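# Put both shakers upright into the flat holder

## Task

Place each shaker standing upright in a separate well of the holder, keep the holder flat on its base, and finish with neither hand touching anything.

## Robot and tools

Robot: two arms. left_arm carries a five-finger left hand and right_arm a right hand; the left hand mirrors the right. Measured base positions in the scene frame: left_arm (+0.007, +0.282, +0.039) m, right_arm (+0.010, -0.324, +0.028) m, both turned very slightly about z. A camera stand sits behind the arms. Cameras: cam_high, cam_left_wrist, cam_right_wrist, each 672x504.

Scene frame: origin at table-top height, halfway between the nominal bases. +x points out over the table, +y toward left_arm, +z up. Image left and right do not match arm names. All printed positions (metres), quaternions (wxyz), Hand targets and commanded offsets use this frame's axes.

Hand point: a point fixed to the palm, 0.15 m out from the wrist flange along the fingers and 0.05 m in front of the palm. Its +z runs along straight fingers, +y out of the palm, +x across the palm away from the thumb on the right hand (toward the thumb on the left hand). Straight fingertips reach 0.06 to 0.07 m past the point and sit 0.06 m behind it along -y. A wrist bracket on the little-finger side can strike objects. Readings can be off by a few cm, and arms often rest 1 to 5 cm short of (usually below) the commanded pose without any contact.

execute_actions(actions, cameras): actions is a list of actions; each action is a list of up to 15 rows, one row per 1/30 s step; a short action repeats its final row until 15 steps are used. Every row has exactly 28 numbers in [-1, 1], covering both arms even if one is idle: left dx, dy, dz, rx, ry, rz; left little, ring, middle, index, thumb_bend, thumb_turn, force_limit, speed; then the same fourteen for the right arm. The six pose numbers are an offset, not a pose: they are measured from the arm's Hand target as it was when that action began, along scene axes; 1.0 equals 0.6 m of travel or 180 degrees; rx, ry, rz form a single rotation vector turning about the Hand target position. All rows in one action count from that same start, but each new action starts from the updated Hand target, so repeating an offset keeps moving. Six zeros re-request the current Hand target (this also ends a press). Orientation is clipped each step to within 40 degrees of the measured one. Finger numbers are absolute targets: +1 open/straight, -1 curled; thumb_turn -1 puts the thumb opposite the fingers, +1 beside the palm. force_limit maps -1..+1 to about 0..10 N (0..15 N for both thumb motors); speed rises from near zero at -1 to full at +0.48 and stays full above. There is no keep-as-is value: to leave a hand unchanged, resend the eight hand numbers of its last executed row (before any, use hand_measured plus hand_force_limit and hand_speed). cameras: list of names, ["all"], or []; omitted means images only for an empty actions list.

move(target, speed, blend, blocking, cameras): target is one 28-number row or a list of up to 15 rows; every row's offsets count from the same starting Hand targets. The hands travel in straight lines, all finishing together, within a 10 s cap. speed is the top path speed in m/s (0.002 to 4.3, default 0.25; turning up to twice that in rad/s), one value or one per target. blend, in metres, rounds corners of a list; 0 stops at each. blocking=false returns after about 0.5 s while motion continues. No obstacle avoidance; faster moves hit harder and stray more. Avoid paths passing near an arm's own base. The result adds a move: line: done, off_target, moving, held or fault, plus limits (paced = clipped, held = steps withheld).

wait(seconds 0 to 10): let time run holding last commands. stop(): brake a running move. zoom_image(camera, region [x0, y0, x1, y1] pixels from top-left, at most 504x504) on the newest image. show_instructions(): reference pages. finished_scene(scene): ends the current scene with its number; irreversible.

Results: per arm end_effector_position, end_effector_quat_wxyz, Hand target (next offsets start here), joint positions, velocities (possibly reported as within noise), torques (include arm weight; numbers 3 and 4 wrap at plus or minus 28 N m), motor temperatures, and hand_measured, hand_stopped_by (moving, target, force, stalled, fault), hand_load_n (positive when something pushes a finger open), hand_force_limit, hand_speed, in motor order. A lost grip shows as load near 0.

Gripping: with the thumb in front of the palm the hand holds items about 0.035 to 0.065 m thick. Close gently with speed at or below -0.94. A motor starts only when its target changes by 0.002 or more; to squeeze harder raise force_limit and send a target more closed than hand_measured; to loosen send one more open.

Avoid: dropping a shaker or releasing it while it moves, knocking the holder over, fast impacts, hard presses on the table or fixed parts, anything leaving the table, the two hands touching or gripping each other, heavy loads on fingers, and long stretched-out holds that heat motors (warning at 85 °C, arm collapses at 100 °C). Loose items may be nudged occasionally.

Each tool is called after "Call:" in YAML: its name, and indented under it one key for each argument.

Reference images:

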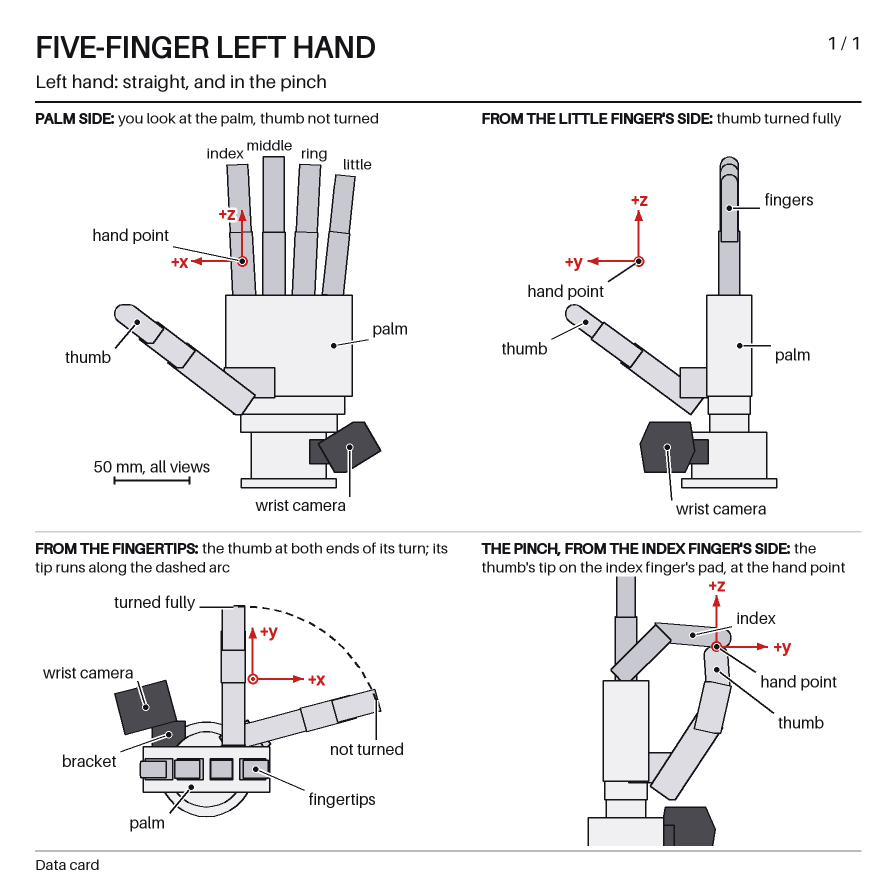

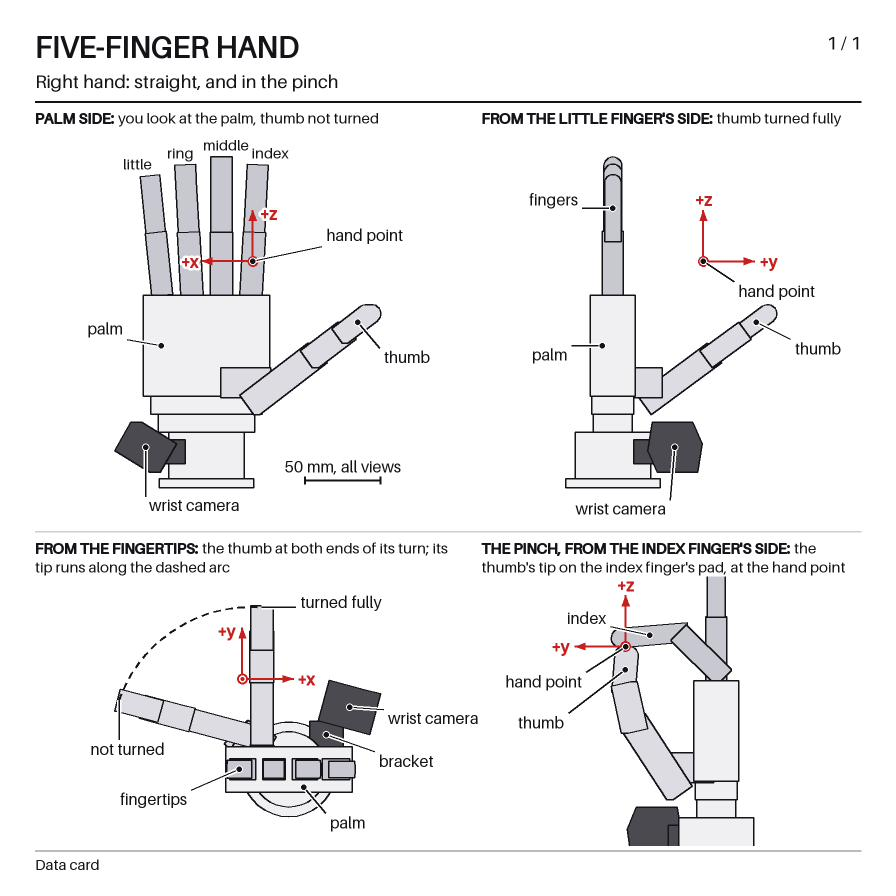

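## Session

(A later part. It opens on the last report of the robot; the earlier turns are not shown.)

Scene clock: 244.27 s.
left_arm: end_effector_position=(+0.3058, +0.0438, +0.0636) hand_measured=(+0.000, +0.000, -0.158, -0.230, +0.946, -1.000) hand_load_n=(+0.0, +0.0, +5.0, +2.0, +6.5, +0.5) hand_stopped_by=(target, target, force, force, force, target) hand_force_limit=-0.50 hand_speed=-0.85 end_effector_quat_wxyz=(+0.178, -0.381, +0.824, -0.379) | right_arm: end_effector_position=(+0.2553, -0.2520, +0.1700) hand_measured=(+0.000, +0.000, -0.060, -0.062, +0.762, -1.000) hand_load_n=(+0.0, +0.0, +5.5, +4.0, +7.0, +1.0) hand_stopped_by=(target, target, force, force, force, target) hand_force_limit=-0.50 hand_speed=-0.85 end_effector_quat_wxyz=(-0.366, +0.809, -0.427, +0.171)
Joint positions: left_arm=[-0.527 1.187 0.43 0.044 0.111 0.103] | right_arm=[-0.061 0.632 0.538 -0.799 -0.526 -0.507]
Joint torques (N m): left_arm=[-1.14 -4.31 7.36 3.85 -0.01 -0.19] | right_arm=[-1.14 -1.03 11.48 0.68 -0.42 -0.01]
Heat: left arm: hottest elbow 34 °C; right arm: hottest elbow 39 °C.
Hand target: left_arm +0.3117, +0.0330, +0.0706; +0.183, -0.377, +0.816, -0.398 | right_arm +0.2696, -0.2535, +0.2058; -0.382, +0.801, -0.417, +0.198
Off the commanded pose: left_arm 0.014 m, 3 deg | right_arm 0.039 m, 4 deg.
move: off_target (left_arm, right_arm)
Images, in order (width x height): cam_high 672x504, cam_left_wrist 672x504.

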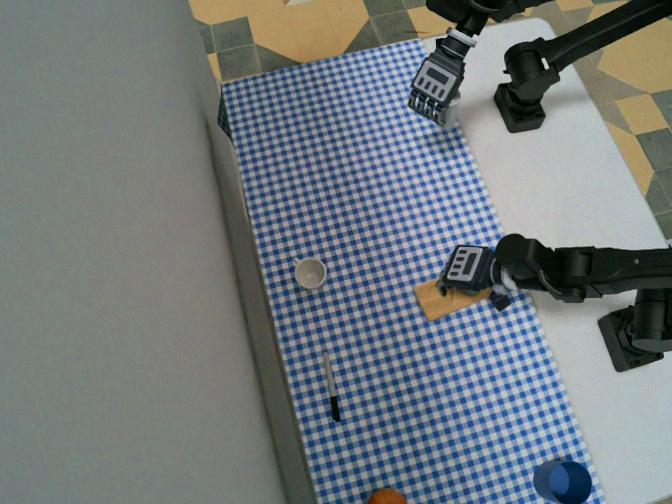

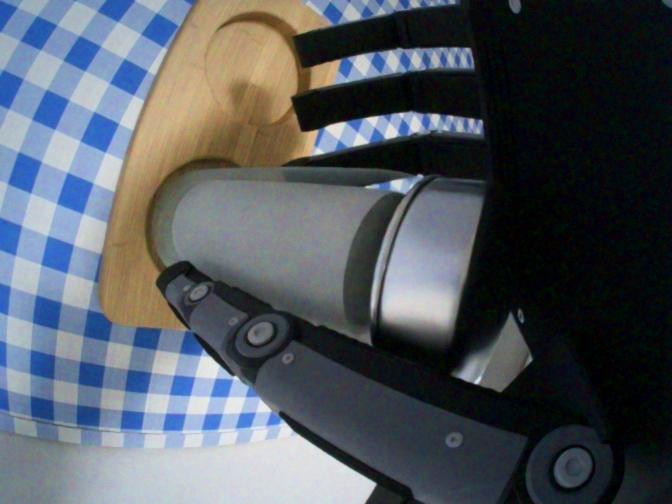

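Call:
move:
  target:
    - [0,0,0,0,0,0,0,0,0.5,0.5,1,-1,-0.5,-0.9,0,0,0,0,0,0,0,0,-0.7,-0.5,0.4,-1,-0.5,-0.85]
  cameras: ["cam_left_wrist","cam_high"]
  speed: 0.06

Call:
zoom_image:
  camera: "cam_high"
  region: [410, 240, 510, 330]

Scene clock: 252.70 s.
left_arm: end_effector_position=(+0.3077, +0.0425, +0.0653) hand_measured=(+0.000, +0.000, +0.500, +0.500, +1.000, -1.000) hand_load_n=(+0.0, +0.0, +0.0, +0.0, +0.0, +0.0) hand_stopped_by=(target, target, target, target, target, target) hand_force_limit=-0.50 hand_speed=-0.90 end_effector_quat_wxyz=(+0.181, -0.380, +0.823, -0.383) | right_arm: end_effector_position=(+0.2553, -0.2520, +0.1700) hand_measured=(+0.000, +0.000, -0.060, -0.062, +0.762, -1.000) hand_load_n=(+0.0, +0.0, +5.0, +4.0, +7.0, +1.0) hand_stopped_by=(target, target, force, force, force, target) hand_force_limit=-0.50 hand_speed=-0.85 end_effector_quat_wxyz=(-0.366, +0.809, -0.427, +0.171)
Joint positions: left_arm=[-0.527 1.187 0.43 0.055 0.111 0.103] | right_arm=[-0.061 0.632 0.538 -0.799 -0.526 -0.507]
Joint torques (N m): left_arm=[-0.97 -4.66 7.35 3.47 -0.01 -0.16] | right_arm=[-1.2 -0.62 11.41 0.62 -0.45 0]
Heat: left arm: hottest elbow 33 °C; right arm: hottest elbow 40 °C.
Hand target: left_arm +0.3116, +0.0329, +0.0706; +0.183, -0.377, +0.816, -0.398 | right_arm +0.2696, -0.2535, +0.2058; -0.382, +0.801, -0.417, +0.198
Off the commanded pose: left_arm 0.012 m, 2 deg | right_arm 0.039 m, 4 deg.
move: off_target (left_arm, right_arm)
Images, in order (width x height): cam_high 672x504, cam_left_wrist 672x504.

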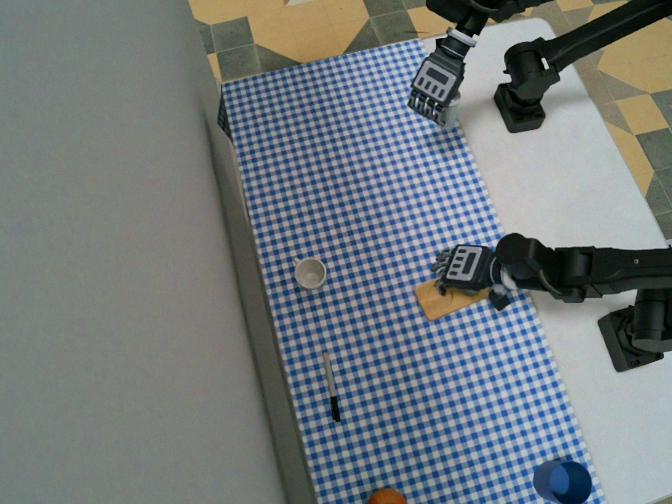

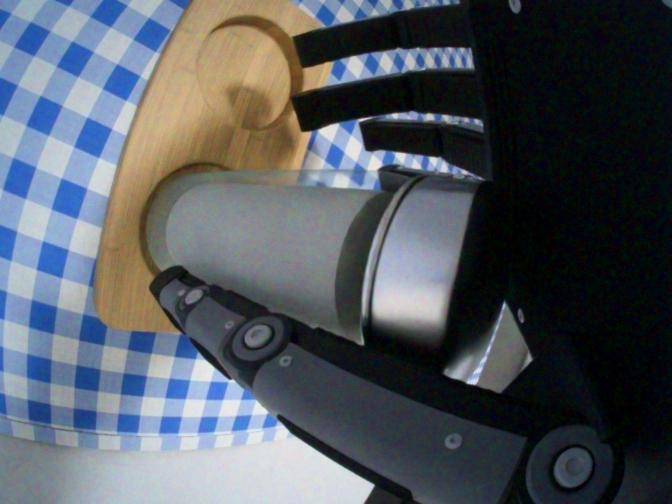

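Scaled by 5.040 from the camera's 672x504 image, which has a finer 960x720 frame.

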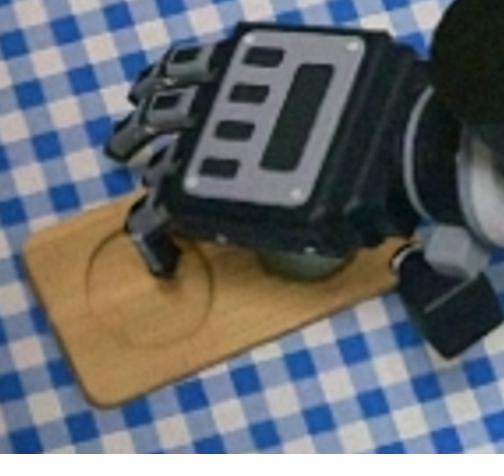

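Call:
move:
  target:
    - [0,0,0.06,0,0,0,0,0,0.9,0.9,1,-1,-0.5,0,0,0,0.05,0,0,0,0,0,-0.7,-0.5,0.4,-1,-0.5,-0.85]
    - [0,0,0.333,0,0,0,0,0,0.9,0.9,1,-1,-0.5,0,0,0,0.05,0,0,0,0,0,-0.7,-0.5,0.4,-1,-0.5,-0.85]
    - [-0.1,0.5,0.333,0,0,0,0,0,0.9,0.9,1,-1,-0.5,0,0.075,0.296,0.05,0,0,0.13,0,0,-0.7,-0.5,0.4,-1,-0.5,-0.85]
    - [-0.1,0.5,0.333,0,0,0,0,0,0.9,0.9,1,-1,-0.5,0,0.15,0.592,0.05,0,0,0.267,0,0,-0.7,-0.5,0.4,-1,-0.5,-0.85]
  blend: [0,0.03,0.03,0]
  cameras: ["all"]
  speed: [0.06,0.15,0.25,0.2]

Call:
zoom_image:
  camera: "cam_high"
  region: [410, 220, 530, 340]

Scene clock: 290.23 s.
left_arm: end_effector_position=(+0.2409, +0.3216, +0.2498) hand_measured=(+0.000, +0.000, +0.900, +0.900, +1.000, -1.000) hand_load_n=(+0.0, +0.0, +0.0, +0.0, +0.0, +0.0) hand_stopped_by=(target, target, target, target, target, target) hand_force_limit=-0.50 hand_speed=0.00 end_effector_quat_wxyz=(+0.163, -0.388, +0.814, -0.400) | right_arm: end_effector_position=(+0.3474, +0.0856, +0.2051) hand_measured=(+0.000, +0.000, -0.060, -0.062, +0.762, -1.000) hand_load_n=(+0.0, +0.0, +5.5, +4.0, +7.5, +1.0) hand_stopped_by=(target, target, force, force, force, target) hand_force_limit=-0.50 hand_speed=-0.85 end_effector_quat_wxyz=(-0.407, +0.910, -0.070, +0.011)
Joint positions: left_arm=[0.716 0.868 0.834 -1.366 0.881 1.293] | right_arm=[0.734 1.481 1.2 -0.615 -0.544 -0.524]
Joint torques (N m): left_arm=[0.56 -1.44 13.35 0.32 0.96 0.14] | right_arm=[-0.56 -11.75 10.93 0.8 -0.57 -0.15]
Heat: left arm: hottest elbow 33 °C; right arm: hottest elbow 41 °C.
Hand target: left_arm +0.2516, +0.3330, +0.2704; +0.183, -0.377, +0.816, -0.398 | right_arm +0.3596, +0.1017, +0.2357; -0.430, +0.901, -0.054, +0.025
Off the commanded pose: left_arm 0.026 m, 3 deg | right_arm 0.037 m, 4 deg.
move: off_target (left_arm, right_arm)

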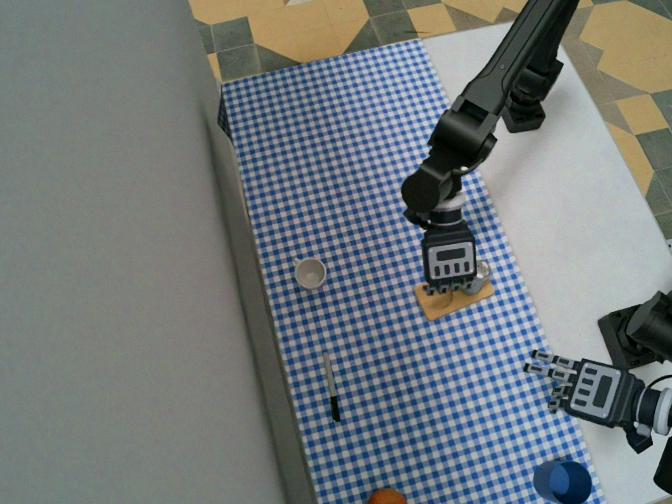

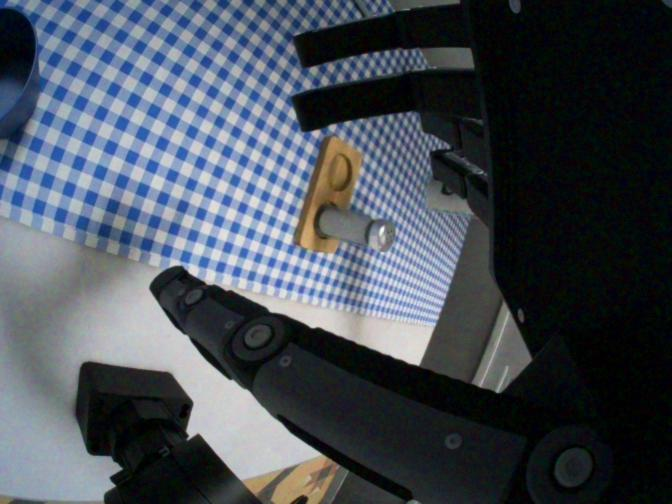

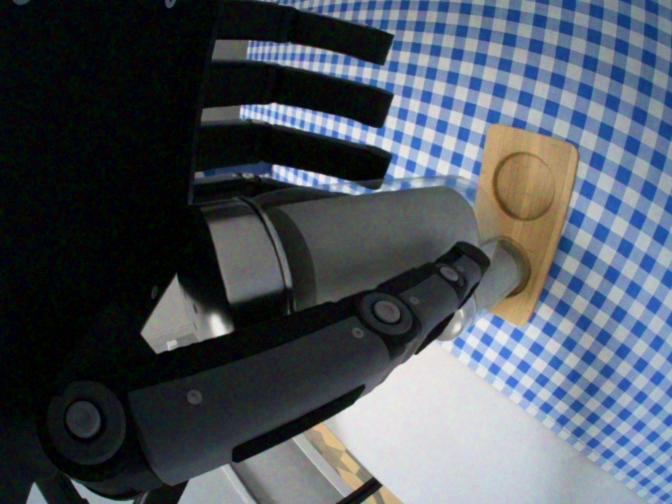

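Scaled by 4.200 from the camera's 672x504 image, which has a finer 960x720 frame.

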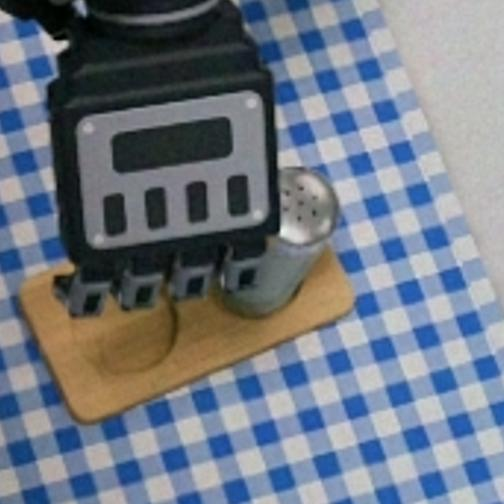

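Call:
move:
  target:
    - [0,0,0,0,0,0,0,0,0.9,0.9,1,-1,-0.5,0,0.013,0.013,-0.14,0.0087,-0.0081,0,0,0,-0.7,-0.5,0.4,-1,-0.5,-0.85]
  cameras: ["cam_high","cam_right_wrist"]
  speed: 0.12

Call:
zoom_image:
  camera: "cam_high"
  region: [410, 240, 510, 330]

Scene clock: 309.33 s.
left_arm: end_effector_position=(+0.2409, +0.3216, +0.2498) hand_measured=(+0.000, +0.000, +0.900, +0.900, +1.000, -1.000) hand_load_n=(+0.0, +0.0, +0.0, +0.0, +0.0, +0.0) hand_stopped_by=(target, target, target, target, target, target) hand_force_limit=-0.50 hand_speed=0.00 end_effector_quat_wxyz=(+0.163, -0.388, +0.814, -0.400) | right_arm: end_effector_position=(+0.3612, +0.0979, +0.1363) hand_measured=(+0.000, +0.000, -0.060, -0.062, +0.762, -1.000) hand_load_n=(+0.0, +0.0, +5.5, +4.0, +7.0, +1.0) hand_stopped_by=(target, target, force, force, force, target) hand_force_limit=-0.50 hand_speed=-0.85 end_effector_quat_wxyz=(-0.421, +0.905, -0.064, +0.023)
Joint positions: left_arm=[0.716 0.868 0.834 -1.366 0.881 1.293] | right_arm=[0.734 1.577 1.104 -0.383 -0.547 -0.524]
Joint torques (N m): left_arm=[0.91 -1.73 13.37 0.27 0.97 0.13] | right_arm=[-0.26 -13.16 7.09 2.18 -0.54 -0.11]
Heat: left arm: hottest elbow 34 °C; right arm: hottest elbow 40 °C.
Hand target: left_arm +0.2516, +0.3330, +0.2704; +0.183, -0.377, +0.816, -0.398 | right_arm +0.3674, +0.1095, +0.1517; -0.443, +0.895, -0.049, +0.036
Off the commanded pose: left_arm 0.026 m, 3 deg | right_arm 0.020 m, 4 deg.
move: off_target (left_arm, right_arm)
Images, in order (width x height): cam_high 672x504, cam_right_wrist 672x504.

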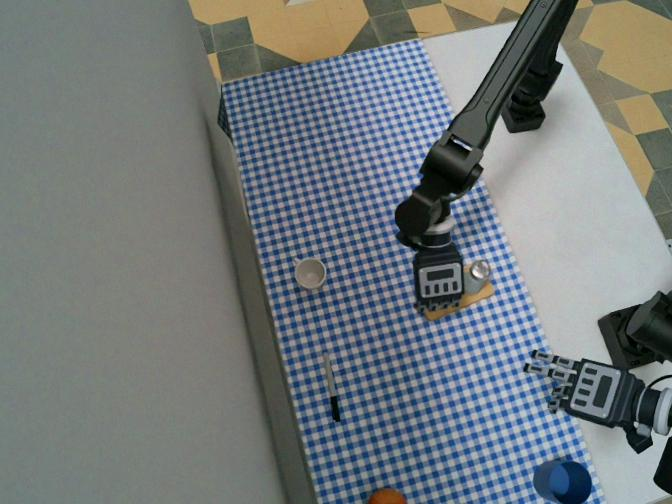

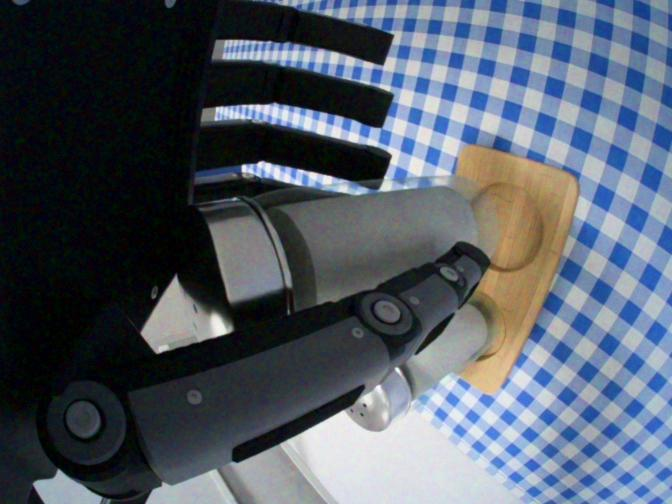

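Scaled by 5.040 from the camera's 672x504 image, which has a finer 960x720 frame.

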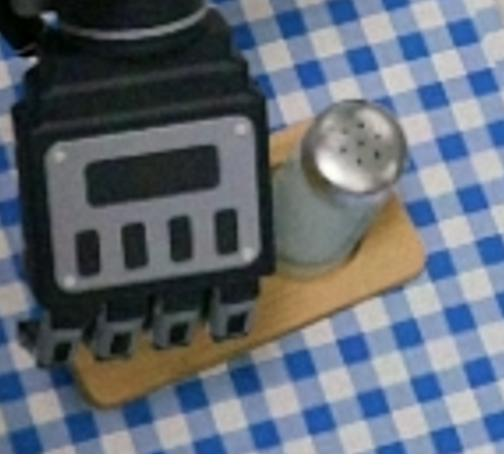

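Call:
move:
  target:
    - [0,0,0,0,0,0,0,0,0.9,0.9,1,-1,-0.5,0,0,0,-0.078,0,0,0,0,0,-0.7,-0.5,0.4,-1,-0.5,-0.85]
  cameras: ["cam_high","cam_right_wrist"]
  speed: 0.1

Call:
zoom_image:
  camera: "cam_high"
  region: [410, 240, 510, 330]

Call:
zoom_image:
  camera: "cam_right_wrist"
  region: [380, 120, 640, 320]

Scene clock: 325.20 s.
left_arm: end_effector_position=(+0.2409, +0.3216, +0.2498) hand_measured=(+0.000, +0.000, +0.900, +0.900, +1.000, -1.000) hand_load_n=(+0.0, +0.0, +0.0, +0.0, +0.0, +0.0) hand_stopped_by=(target, target, target, target, target, target) hand_force_limit=-0.50 hand_speed=0.00 end_effector_quat_wxyz=(+0.163, -0.388, +0.814, -0.400) | right_arm: end_effector_position=(+0.3606, +0.0973, +0.0900) hand_measured=(+0.000, +0.000, -0.060, -0.062, +0.762, -1.000) hand_load_n=(+0.0, +0.0, +5.5, +4.0, +7.0, +1.0) hand_stopped_by=(target, target, force, force, force, target) hand_force_limit=-0.50 hand_speed=-0.85 end_effector_quat_wxyz=(-0.421, +0.905, -0.064, +0.023)
Joint positions: left_arm=[0.716 0.868 0.834 -1.366 0.881 1.293] | right_arm=[0.734 1.639 1.041 -0.257 -0.547 -0.524]
Joint torques (N m): left_arm=[0.73 -1.44 13.38 0.38 0.97 0.13] | right_arm=[-0.15 -13.74 6.64 2.22 -0.56 -0.12]
Heat: left arm: hottest elbow 35 °C; right arm: hottest elbow 38 °C.
Hand target: left_arm +0.2516, +0.3330, +0.2704; +0.183, -0.377, +0.816, -0.398 | right_arm +0.3674, +0.1095, +0.1050; -0.443, +0.895, -0.049, +0.036
Off the commanded pose: left_arm 0.026 m, 3 deg | right_arm 0.020 m, 4 deg.
move: off_target (left_arm, right_arm)
Images, in order (width x height): cam_high 672x504, cam_right_wrist 672x504.

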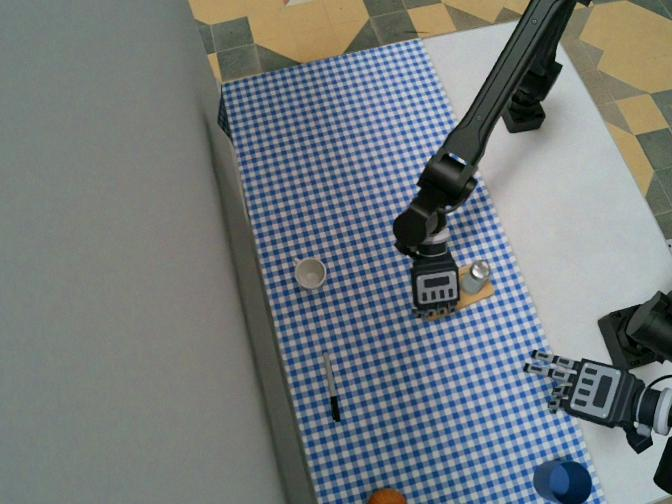

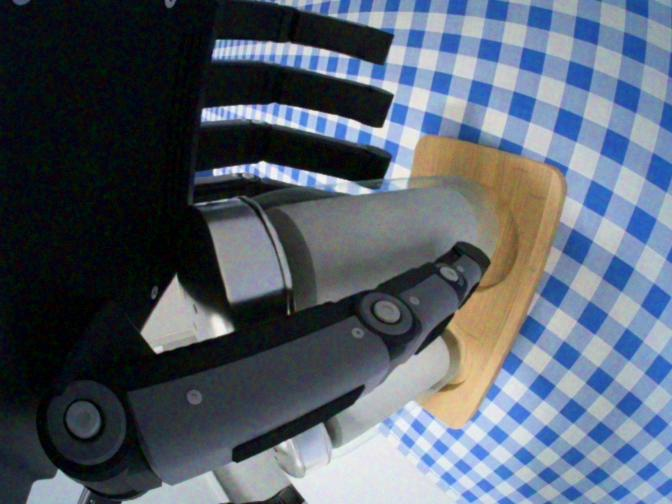

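Scaled by 5.040 from the camera's 672x504 image, which has a finer 960x720 frame.

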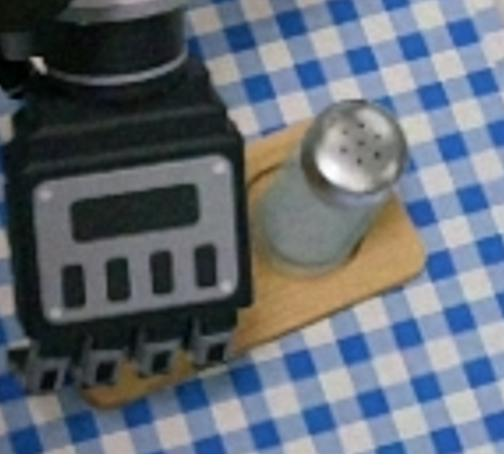

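Scaled by 1.938 from the camera's 672x504 image, which has a finer 960x720 frame.

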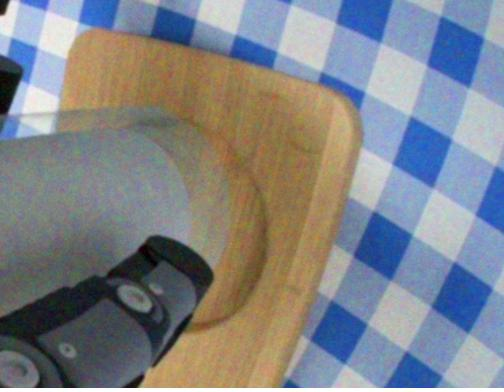

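Call:
move:
  target:
    - [0,0,0,0,0,0,0,0,0.9,0.9,1,-1,-0.5,0,0,0,-0.035,0,0,0,0,0,-0.7,-0.5,0.4,-1,-0.5,-0.85]
  cameras: ["cam_high","cam_right_wrist"]
  speed: 0.06

Call:
zoom_image:
  camera: "cam_right_wrist"
  region: [380, 120, 640, 320]

Scene clock: 336.40 s.
left_arm: end_effector_position=(+0.2409, +0.3216, +0.2498) hand_measured=(+0.000, +0.000, +0.900, +0.900, +1.000, -1.000) hand_load_n=(+0.0, -0.5, +0.0, -0.5, +0.0, +0.5) hand_stopped_by=(target, target, target, target, target, target) hand_force_limit=-0.50 hand_speed=0.00 end_effector_quat_wxyz=(+0.163, -0.388, +0.814, -0.400) | right_arm: end_effector_position=(+0.3626, +0.1005, +0.0801) hand_measured=(+0.000, +0.000, -0.060, -0.062, +0.762, -1.000) hand_load_n=(+0.0, +0.0, +4.5, +3.5, +7.0, +1.0) hand_stopped_by=(target, target, force, force, force, target) hand_force_limit=-0.50 hand_speed=-0.85 end_effector_quat_wxyz=(-0.429, +0.901, -0.060, +0.027)
Joint positions: left_arm=[0.716 0.868 0.834 -1.366 0.881 1.293] | right_arm=[0.734 1.658 1.025 -0.202 -0.553 -0.522]
Joint torques (N m): left_arm=[0.79 -1.96 13.24 0.36 0.98 0.13] | right_arm=[-0.26 -12.69 6.02 2.28 -0.35 -0.12]
Heat: left arm: hottest elbow 36 °C; right arm: hottest elbow 37 °C.
Hand target: left_arm +0.2516, +0.3330, +0.2704; +0.183, -0.377, +0.816, -0.398 | right_arm +0.3674, +0.1094, +0.0840; -0.443, +0.895, -0.049, +0.036
Off the commanded pose: left_arm 0.026 m, 3 deg | right_arm 0.011 m, 2 deg.
move: off_target (left_arm, right_arm)
Images, in order (width x height): cam_high 672x504, cam_right_wrist 672x504.

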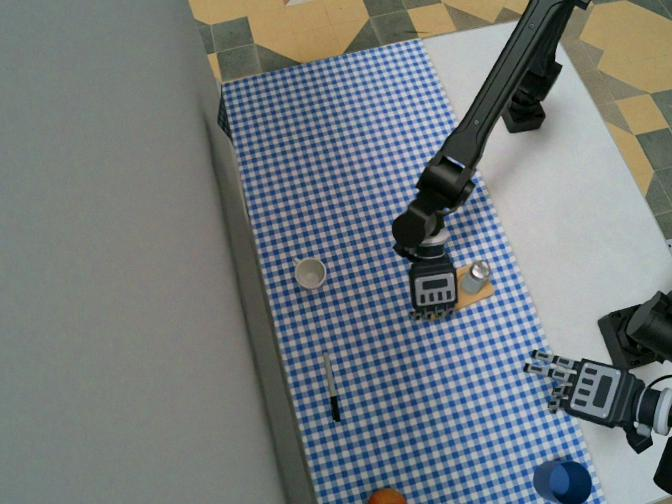

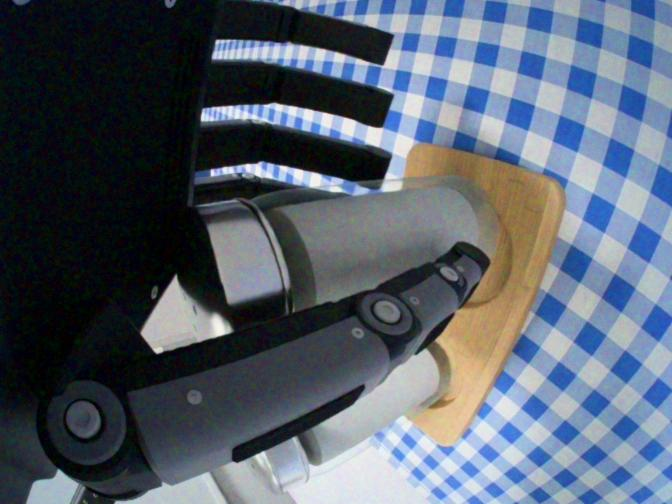

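Scaled by 1.938 from the camera's 672x504 image, which has a finer 960x720 frame.

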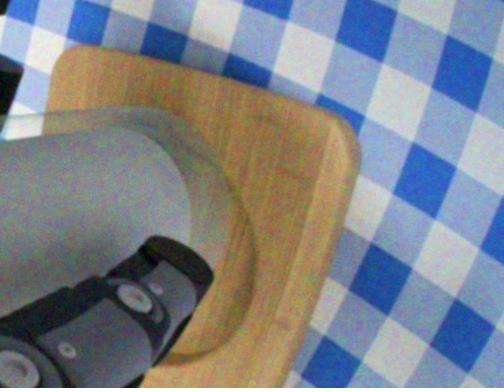

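Call:
move:
  target:
    - [0,0,0,0,0,0,0,0,0.9,0.9,1,-1,-0.5,0,-0.005,0,0.045,0,0,0,0,0,-0.7,-0.5,0.4,-1,-0.5,-0.85]
    - [0,0,0,0,0,0,0,0,0.9,0.9,1,-1,-0.5,0,-0.02,0,0.04,0,0,0,0,0,-0.7,-0.5,0.4,-1,-0.5,-0.85]
  cameras: ["cam_right_wrist"]
  speed: 0.08

Call:
zoom_image:
  camera: "cam_right_wrist"
  region: [380, 120, 640, 320]

Scene clock: 356.10 s.
left_arm: end_effector_position=(+0.2409, +0.3216, +0.2498) hand_measured=(+0.000, +0.000, +0.900, +0.900, +1.000, -1.000) hand_load_n=(+0.0, +0.0, -0.5, +0.0, +0.0, +0.0) hand_stopped_by=(target, target, target, target, target, target) hand_force_limit=-0.50 hand_speed=0.00 end_effector_quat_wxyz=(+0.163, -0.388, +0.814, -0.400) | right_arm: end_effector_position=(+0.3545, +0.1003, +0.0867) hand_measured=(+0.000, +0.000, -0.060, -0.062, +0.762, -1.000) hand_load_n=(+0.0, +0.0, +5.0, +4.0, +7.0, +1.0) hand_stopped_by=(target, target, force, force, force, target) hand_force_limit=-0.50 hand_speed=-0.85 end_effector_quat_wxyz=(-0.426, +0.903, -0.056, +0.026)
Joint positions: left_arm=[0.716 0.868 0.834 -1.366 0.881 1.293] | right_arm=[0.745 1.635 1.02 -0.223 -0.547 -0.524]
Joint torques (N m): left_arm=[0.67 -1.38 13.31 0.34 0.96 0.13] | right_arm=[0.26 -15.33 6.39 1.26 -0.13 0.03]
Heat: left arm: hottest elbow 37 °C; right arm: hottest elbow 35 °C.
Hand target: left_arm +0.2516, +0.3330, +0.2704; +0.183, -0.377, +0.816, -0.398 | right_arm +0.3555, +0.1093, +0.1080; -0.443, +0.895, -0.049, +0.036
Off the commanded pose: left_arm 0.026 m, 3 deg | right_arm 0.023 m, 3 deg.
move: off_target (left_arm, right_arm)
Images, in order (width x height): cam_right_wrist 672x504.

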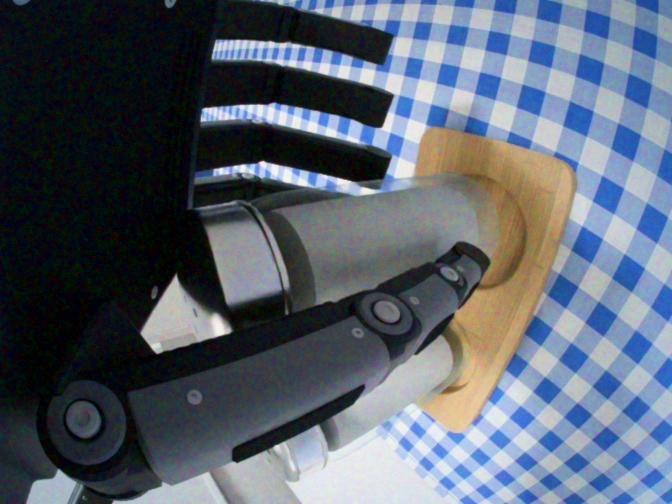

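Scaled by 1.938 from the camera's 672x504 image, which has a finer 960x720 frame.

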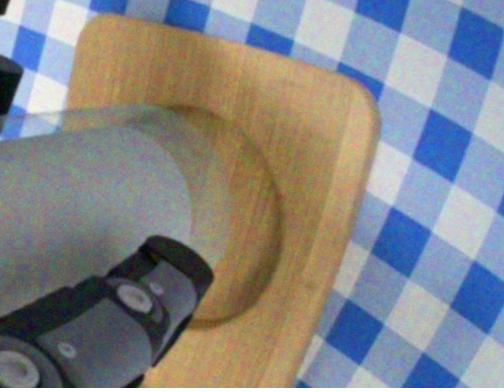

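Call:
move:
  target:
    - [0,0,0,0,0,0,0,0,0.9,0.9,1,-1,-0.5,0,0.006,-0.008,0,0,0,0,0,0,-0.7,-0.5,0.4,-1,-0.5,-0.85]
    - [0,0,0,0,0,0,0,0,0.9,0.9,1,-1,-0.5,0,0.006,-0.008,-0.03,0,0,0,0,0,-0.7,-0.5,0.4,-1,-0.5,-0.85]
  cameras: ["cam_right_wrist"]
  speed: 0.06

Call:
zoom_image:
  camera: "cam_right_wrist"
  region: [380, 120, 640, 320]

Scene clock: 379.37 s.
left_arm: end_effector_position=(+0.2409, +0.3216, +0.2498) hand_measured=(+0.000, +0.000, +0.900, +0.900, +1.000, -1.000) hand_load_n=(+0.0, +0.0, +0.0, +0.0, +0.0, +0.0) hand_stopped_by=(target, target, target, target, target, target) hand_force_limit=-0.50 hand_speed=0.00 end_effector_quat_wxyz=(+0.163, -0.388, +0.814, -0.400) | right_arm: end_effector_position=(+0.3496, +0.0969, +0.0797) hand_measured=(+0.000, +0.000, -0.060, -0.062, +0.762, -1.000) hand_load_n=(+0.0, +0.0, +5.0, +4.5, +7.0, +1.0) hand_stopped_by=(target, target, force, force, force, target) hand_force_limit=-0.50 hand_speed=-0.85 end_effector_quat_wxyz=(-0.425, +0.903, -0.056, +0.024)
Joint positions: left_arm=[0.716 0.868 0.834 -1.366 0.881 1.293] | right_arm=[0.746 1.635 0.999 -0.208 -0.547 -0.524]
Joint torques (N m): left_arm=[0.97 -1.79 13.37 0.31 0.97 0.14] | right_arm=[-0.97 -13.04 6.37 2.33 -0.44 -0.09]
Motor temperatures (°C): left_arm=[23 24 38 24 26 24] | right_arm=[26 28 34 22 25 25]
Heat: left arm: hottest elbow 38 °C; right arm: hottest elbow 34 °C.
Hand target: left_arm +0.2516, +0.3330, +0.2704; +0.183, -0.377, +0.816, -0.398 | right_arm +0.3591, +0.1046, +0.0901; -0.443, +0.895, -0.049, +0.036
Off the commanded pose: left_arm 0.026 m, 3 deg | right_arm 0.016 m, 3 deg.
move: off_target (left_arm, right_arm)
Images, in order (width x height): cam_right_wrist 672x504.

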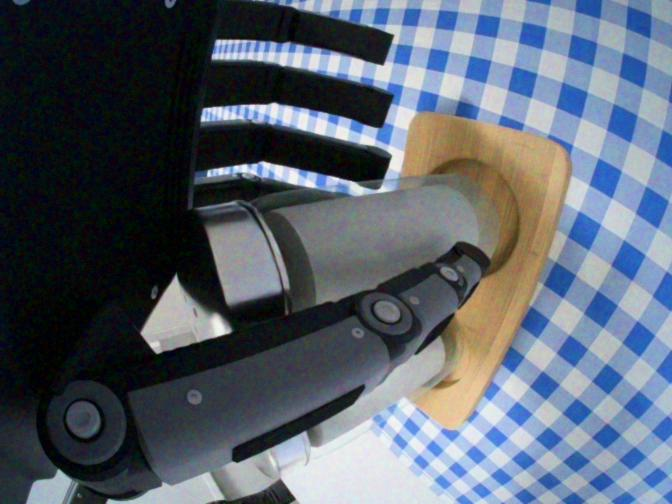

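Scaled by 1.938 from the camera's 672x504 image, which has a finer 960x720 frame.

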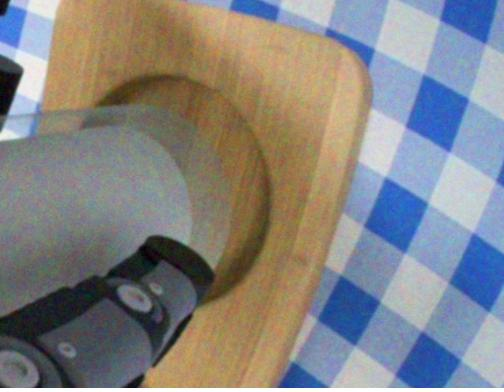

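Call:
move:
  target:
    - [0,0,0,0,0,0,0,0,0.9,0.9,1,-1,-0.5,0,0.012,0.003,0.02,0,0,0,0,0,-0.7,-0.5,0.4,-1,-0.5,-0.85]
    - [0,0,0,0,0,0,0,0,0.9,0.9,1,-1,-0.5,0,0.013,0.003,-0.002,0,0,0,0,0,-0.7,-0.5,0.4,-1,-0.5,-0.85]
  cameras: ["cam_right_wrist"]
  speed: 0.06

Call:
zoom_image:
  camera: "cam_right_wrist"
  region: [380, 120, 640, 320]

Scene clock: 396.50 s.
left_arm: end_effector_position=(+0.2409, +0.3216, +0.2498) hand_measured=(+0.000, +0.000, +0.900, +0.900, +1.000, -1.000) hand_load_n=(+0.5, +0.0, +0.0, +0.0, +0.0, +0.0) hand_stopped_by=(target, target, target, target, target, target) hand_force_limit=-0.50 hand_speed=0.00 end_effector_quat_wxyz=(+0.163, -0.388, +0.814, -0.400) | right_arm: end_effector_position=(+0.3492, +0.0953, +0.0714) hand_measured=(+0.000, +0.000, -0.060, -0.062, +0.762, -1.000) hand_load_n=(+0.0, +0.0, +4.5, +4.5, +7.0, +1.0) hand_stopped_by=(target, target, force, force, force, target) hand_force_limit=-0.50 hand_speed=-0.85 end_effector_quat_wxyz=(-0.420, +0.905, -0.059, +0.018)
Joint positions: left_arm=[0.716 0.868 0.834 -1.366 0.881 1.293] | right_arm=[0.744 1.652 0.999 -0.208 -0.55 -0.524]
Joint torques (N m): left_arm=[0.73 -1.49 13.37 0.27 1 0.14] | right_arm=[-1.38 -12.98 7.58 2 -0.56 -0.12]
Heat: left arm: hottest elbow 38 °C; right arm: hottest elbow 34 °C.
Hand target: left_arm +0.2516, +0.3330, +0.2704; +0.183, -0.377, +0.816, -0.398 | right_arm +0.3669, +0.1064, +0.0888; -0.443, +0.895, -0.049, +0.036
Off the commanded pose: left_arm 0.026 m, 3 deg | right_arm 0.027 m, 4 deg.
move: off_target (left_arm, right_arm)
Images, in order (width x height): cam_right_wrist 672x504.

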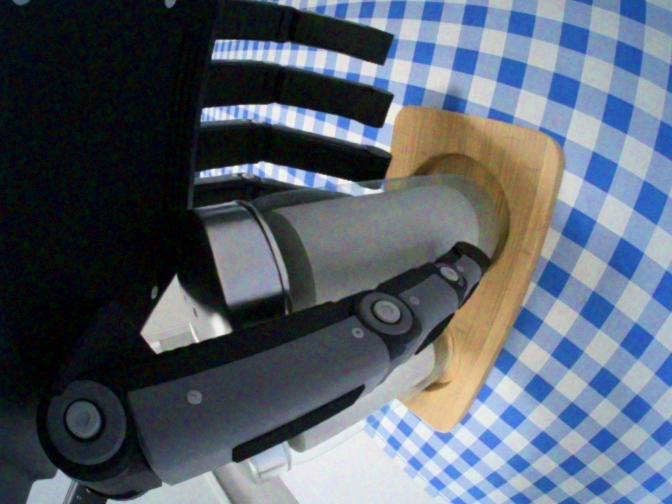

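Scaled by 1.938 from the camera's 672x504 image, which has a finer 960x720 frame.

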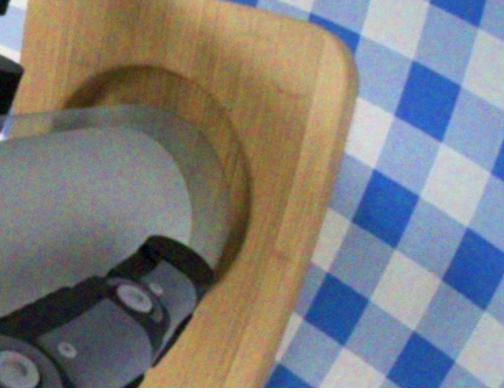

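Call:
move:
  target:
    - [0,0,0,0,0,0,0,0,0.9,0.9,1,-1,-0.5,0,-0.008,0,-0.005,0,0,0,0,0,-0.7,-0.5,0.4,-1,-0.5,-0.85]
    - [0,0,0,0,0,0,0,0,0.9,0.9,1,-1,-0.5,0,-0.008,0,-0.005,0,0,0,0,0,0.5,0.5,1,-1,-0.5,-0.9]
  cameras: ["cam_right_wrist","cam_high"]
  speed: 0.06

Call:
zoom_image:
  camera: "cam_right_wrist"
  region: [380, 120, 640, 320]

Scene clock: 420.57 s.
left_arm: end_effector_position=(+0.2409, +0.3216, +0.2498) hand_measured=(+0.000, +0.000, +0.900, +0.900, +1.000, -1.000) hand_load_n=(+0.0, +0.0, +0.0, +0.0, +0.0, +0.0) hand_stopped_by=(target, target, target, target, target, target) hand_force_limit=-0.50 hand_speed=0.00 end_effector_quat_wxyz=(+0.163, -0.388, +0.814, -0.400) | right_arm: end_effector_position=(+0.3515, +0.0978, +0.0732) hand_measured=(+0.000, +0.000, +0.500, +0.500, +1.000, -1.000) hand_load_n=(+0.0, +0.0, +0.0, +0.0, +0.0, +0.0) hand_stopped_by=(target, target, target, target, target, target) hand_force_limit=-0.50 hand_speed=-0.90 end_effector_quat_wxyz=(-0.425, +0.903, -0.060, +0.022)
Joint positions: left_arm=[0.716 0.868 0.834 -1.366 0.881 1.293] | right_arm=[0.744 1.652 0.999 -0.193 -0.55 -0.518]
Joint torques (N m): left_arm=[0.85 -1.55 13.38 0.38 0.96 0.16] | right_arm=[-1.03 -13.22 6.64 2.1 -0.39 -0.09]
Heat: left arm: hottest elbow 39 °C; right arm: hottest elbow 35 °C.
Hand target: left_arm +0.2516, +0.3330, +0.2704; +0.183, -0.377, +0.816, -0.398 | right_arm +0.3621, +0.1064, +0.0858; -0.443, +0.895, -0.049, +0.036
Off the commanded pose: left_arm 0.026 m, 3 deg | right_arm 0.019 m, 3 deg.
move: off_target (left_arm, right_arm); target 2's new numbers were sent with right_arm's hand 0.020 m and 3 deg from that target
Images, in order (width x height): cam_high 672x504, cam_right_wrist 672x504.

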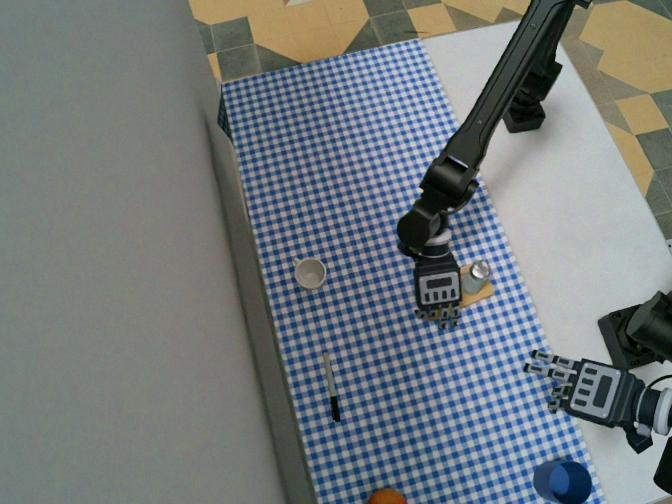

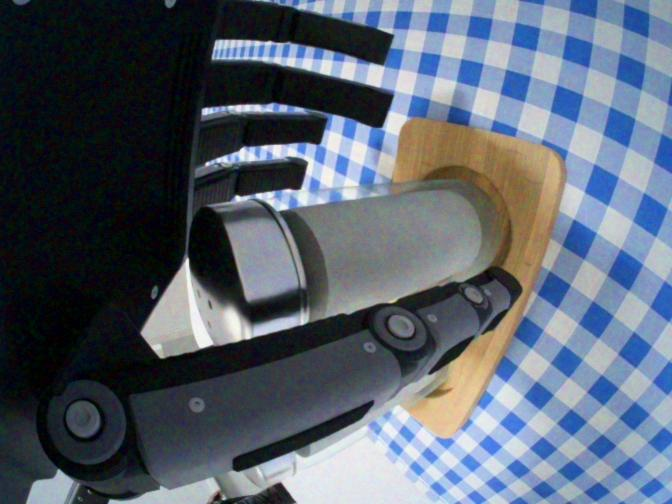

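Scaled by 1.938 from the camera's 672x504 image, which has a finer 960x720 frame.

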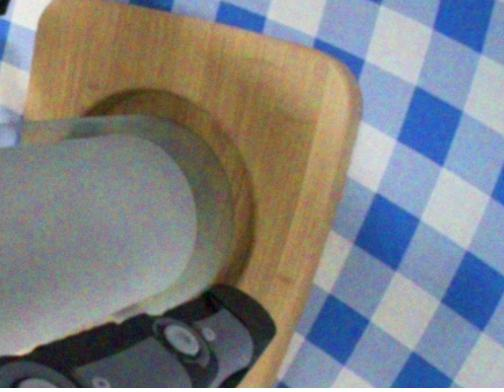

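Call:
move:
  target:
    - [0,0,0,0,0,0,0,0,0.9,0.9,1,-1,-0.5,0,0,0,0.06,0,0,0,0,0,0.9,0.9,1,-1,-0.5,0]
    - [0,0,0,0,0,0,0,0,0.9,0.9,1,-1,-0.5,0,0,0,0.28,0,0,0,0,0,0.9,0.9,1,-1,-0.5,0]
    - [0,0,0,0,0,0,0,0,0.9,0.9,1,-1,-0.5,0,-0.05,-0.4,0.28,0,0,0,0,0,0.9,0.9,1,-1,-0.5,0]
  blend: [0,0.03,0]
  cameras: ["cam_right_wrist","cam_high"]
  speed: [0.06,0.15,0.3]

Call:
zoom_image:
  camera: "cam_high"
  region: [400, 220, 520, 340]

Scene clock: 433.83 s.
left_arm: end_effector_position=(+0.2409, +0.3216, +0.2498) hand_measured=(+0.000, +0.000, +0.900, +0.900, +1.000, -1.000) hand_load_n=(+0.0, +0.0, +0.0, -0.5, +0.0, +0.0) hand_stopped_by=(target, target, target, target, target, target) hand_force_limit=-0.50 hand_speed=0.00 end_effector_quat_wxyz=(+0.163, -0.388, +0.814, -0.400) | right_arm: end_effector_position=(+0.3255, -0.1329, +0.2470) hand_measured=(+0.000, +0.000, +0.900, +0.900, +1.000, -1.000) hand_load_n=(+0.0, +0.0, +0.0, +0.0, +0.0, +0.0) hand_stopped_by=(target, target, target, target, target, target) hand_force_limit=-0.50 hand_speed=0.00 end_effector_quat_wxyz=(-0.439, +0.896, -0.054, +0.032)
Joint positions: left_arm=[0.716 0.868 0.834 -1.366 0.881 1.293] | right_arm=[0.251 1.149 1.016 -1.024 -0.837 -1.048]
Joint torques (N m): left_arm=[0.62 -1.2 13.39 0.4 0.99 0.14] | right_arm=[-1.26 -5.36 8.32 0.16 -0.64 -0.22]
Heat: left arm: hottest elbow 39 °C; right arm: hottest elbow 35 °C.
Hand target: left_arm +0.2516, +0.3330, +0.2704; +0.183, -0.377, +0.816, -0.398 | right_arm +0.3321, -0.1336, +0.2538; -0.443, +0.895, -0.049, +0.036
Off the commanded pose: left_arm 0.026 m, 3 deg | right_arm 0.010 m, 1 deg.
move: off_target (left_arm)
Images, in order (width x height): cam_high 672x504, cam_right_wrist 672x504.

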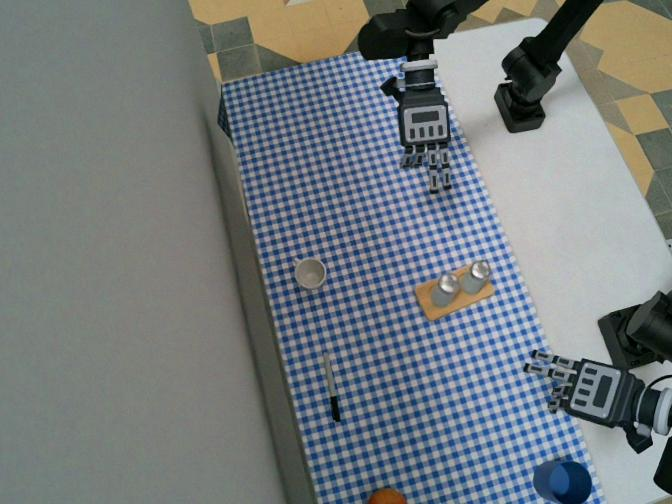

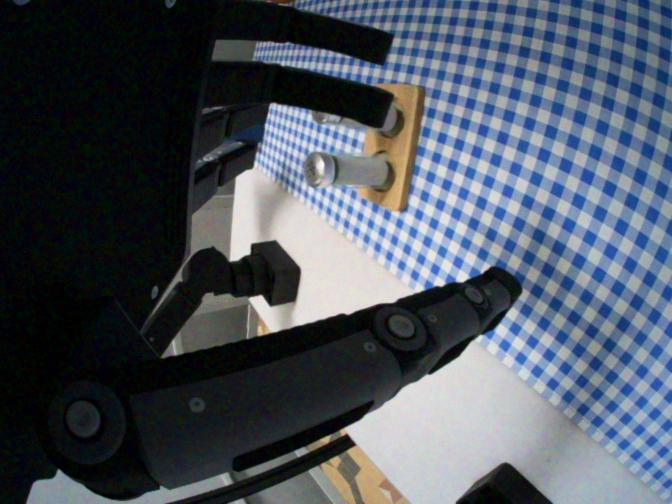

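Scaled by 4.200 from the camera's 672x504 image, which has a finer 960x720 frame.

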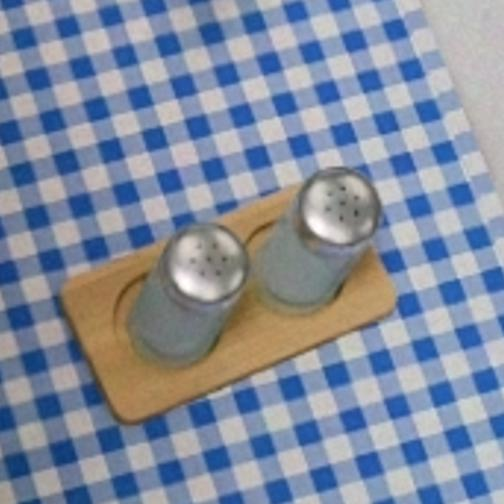

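Call:
finished_scene:
  scene: 2

The scene is finished: the task was done.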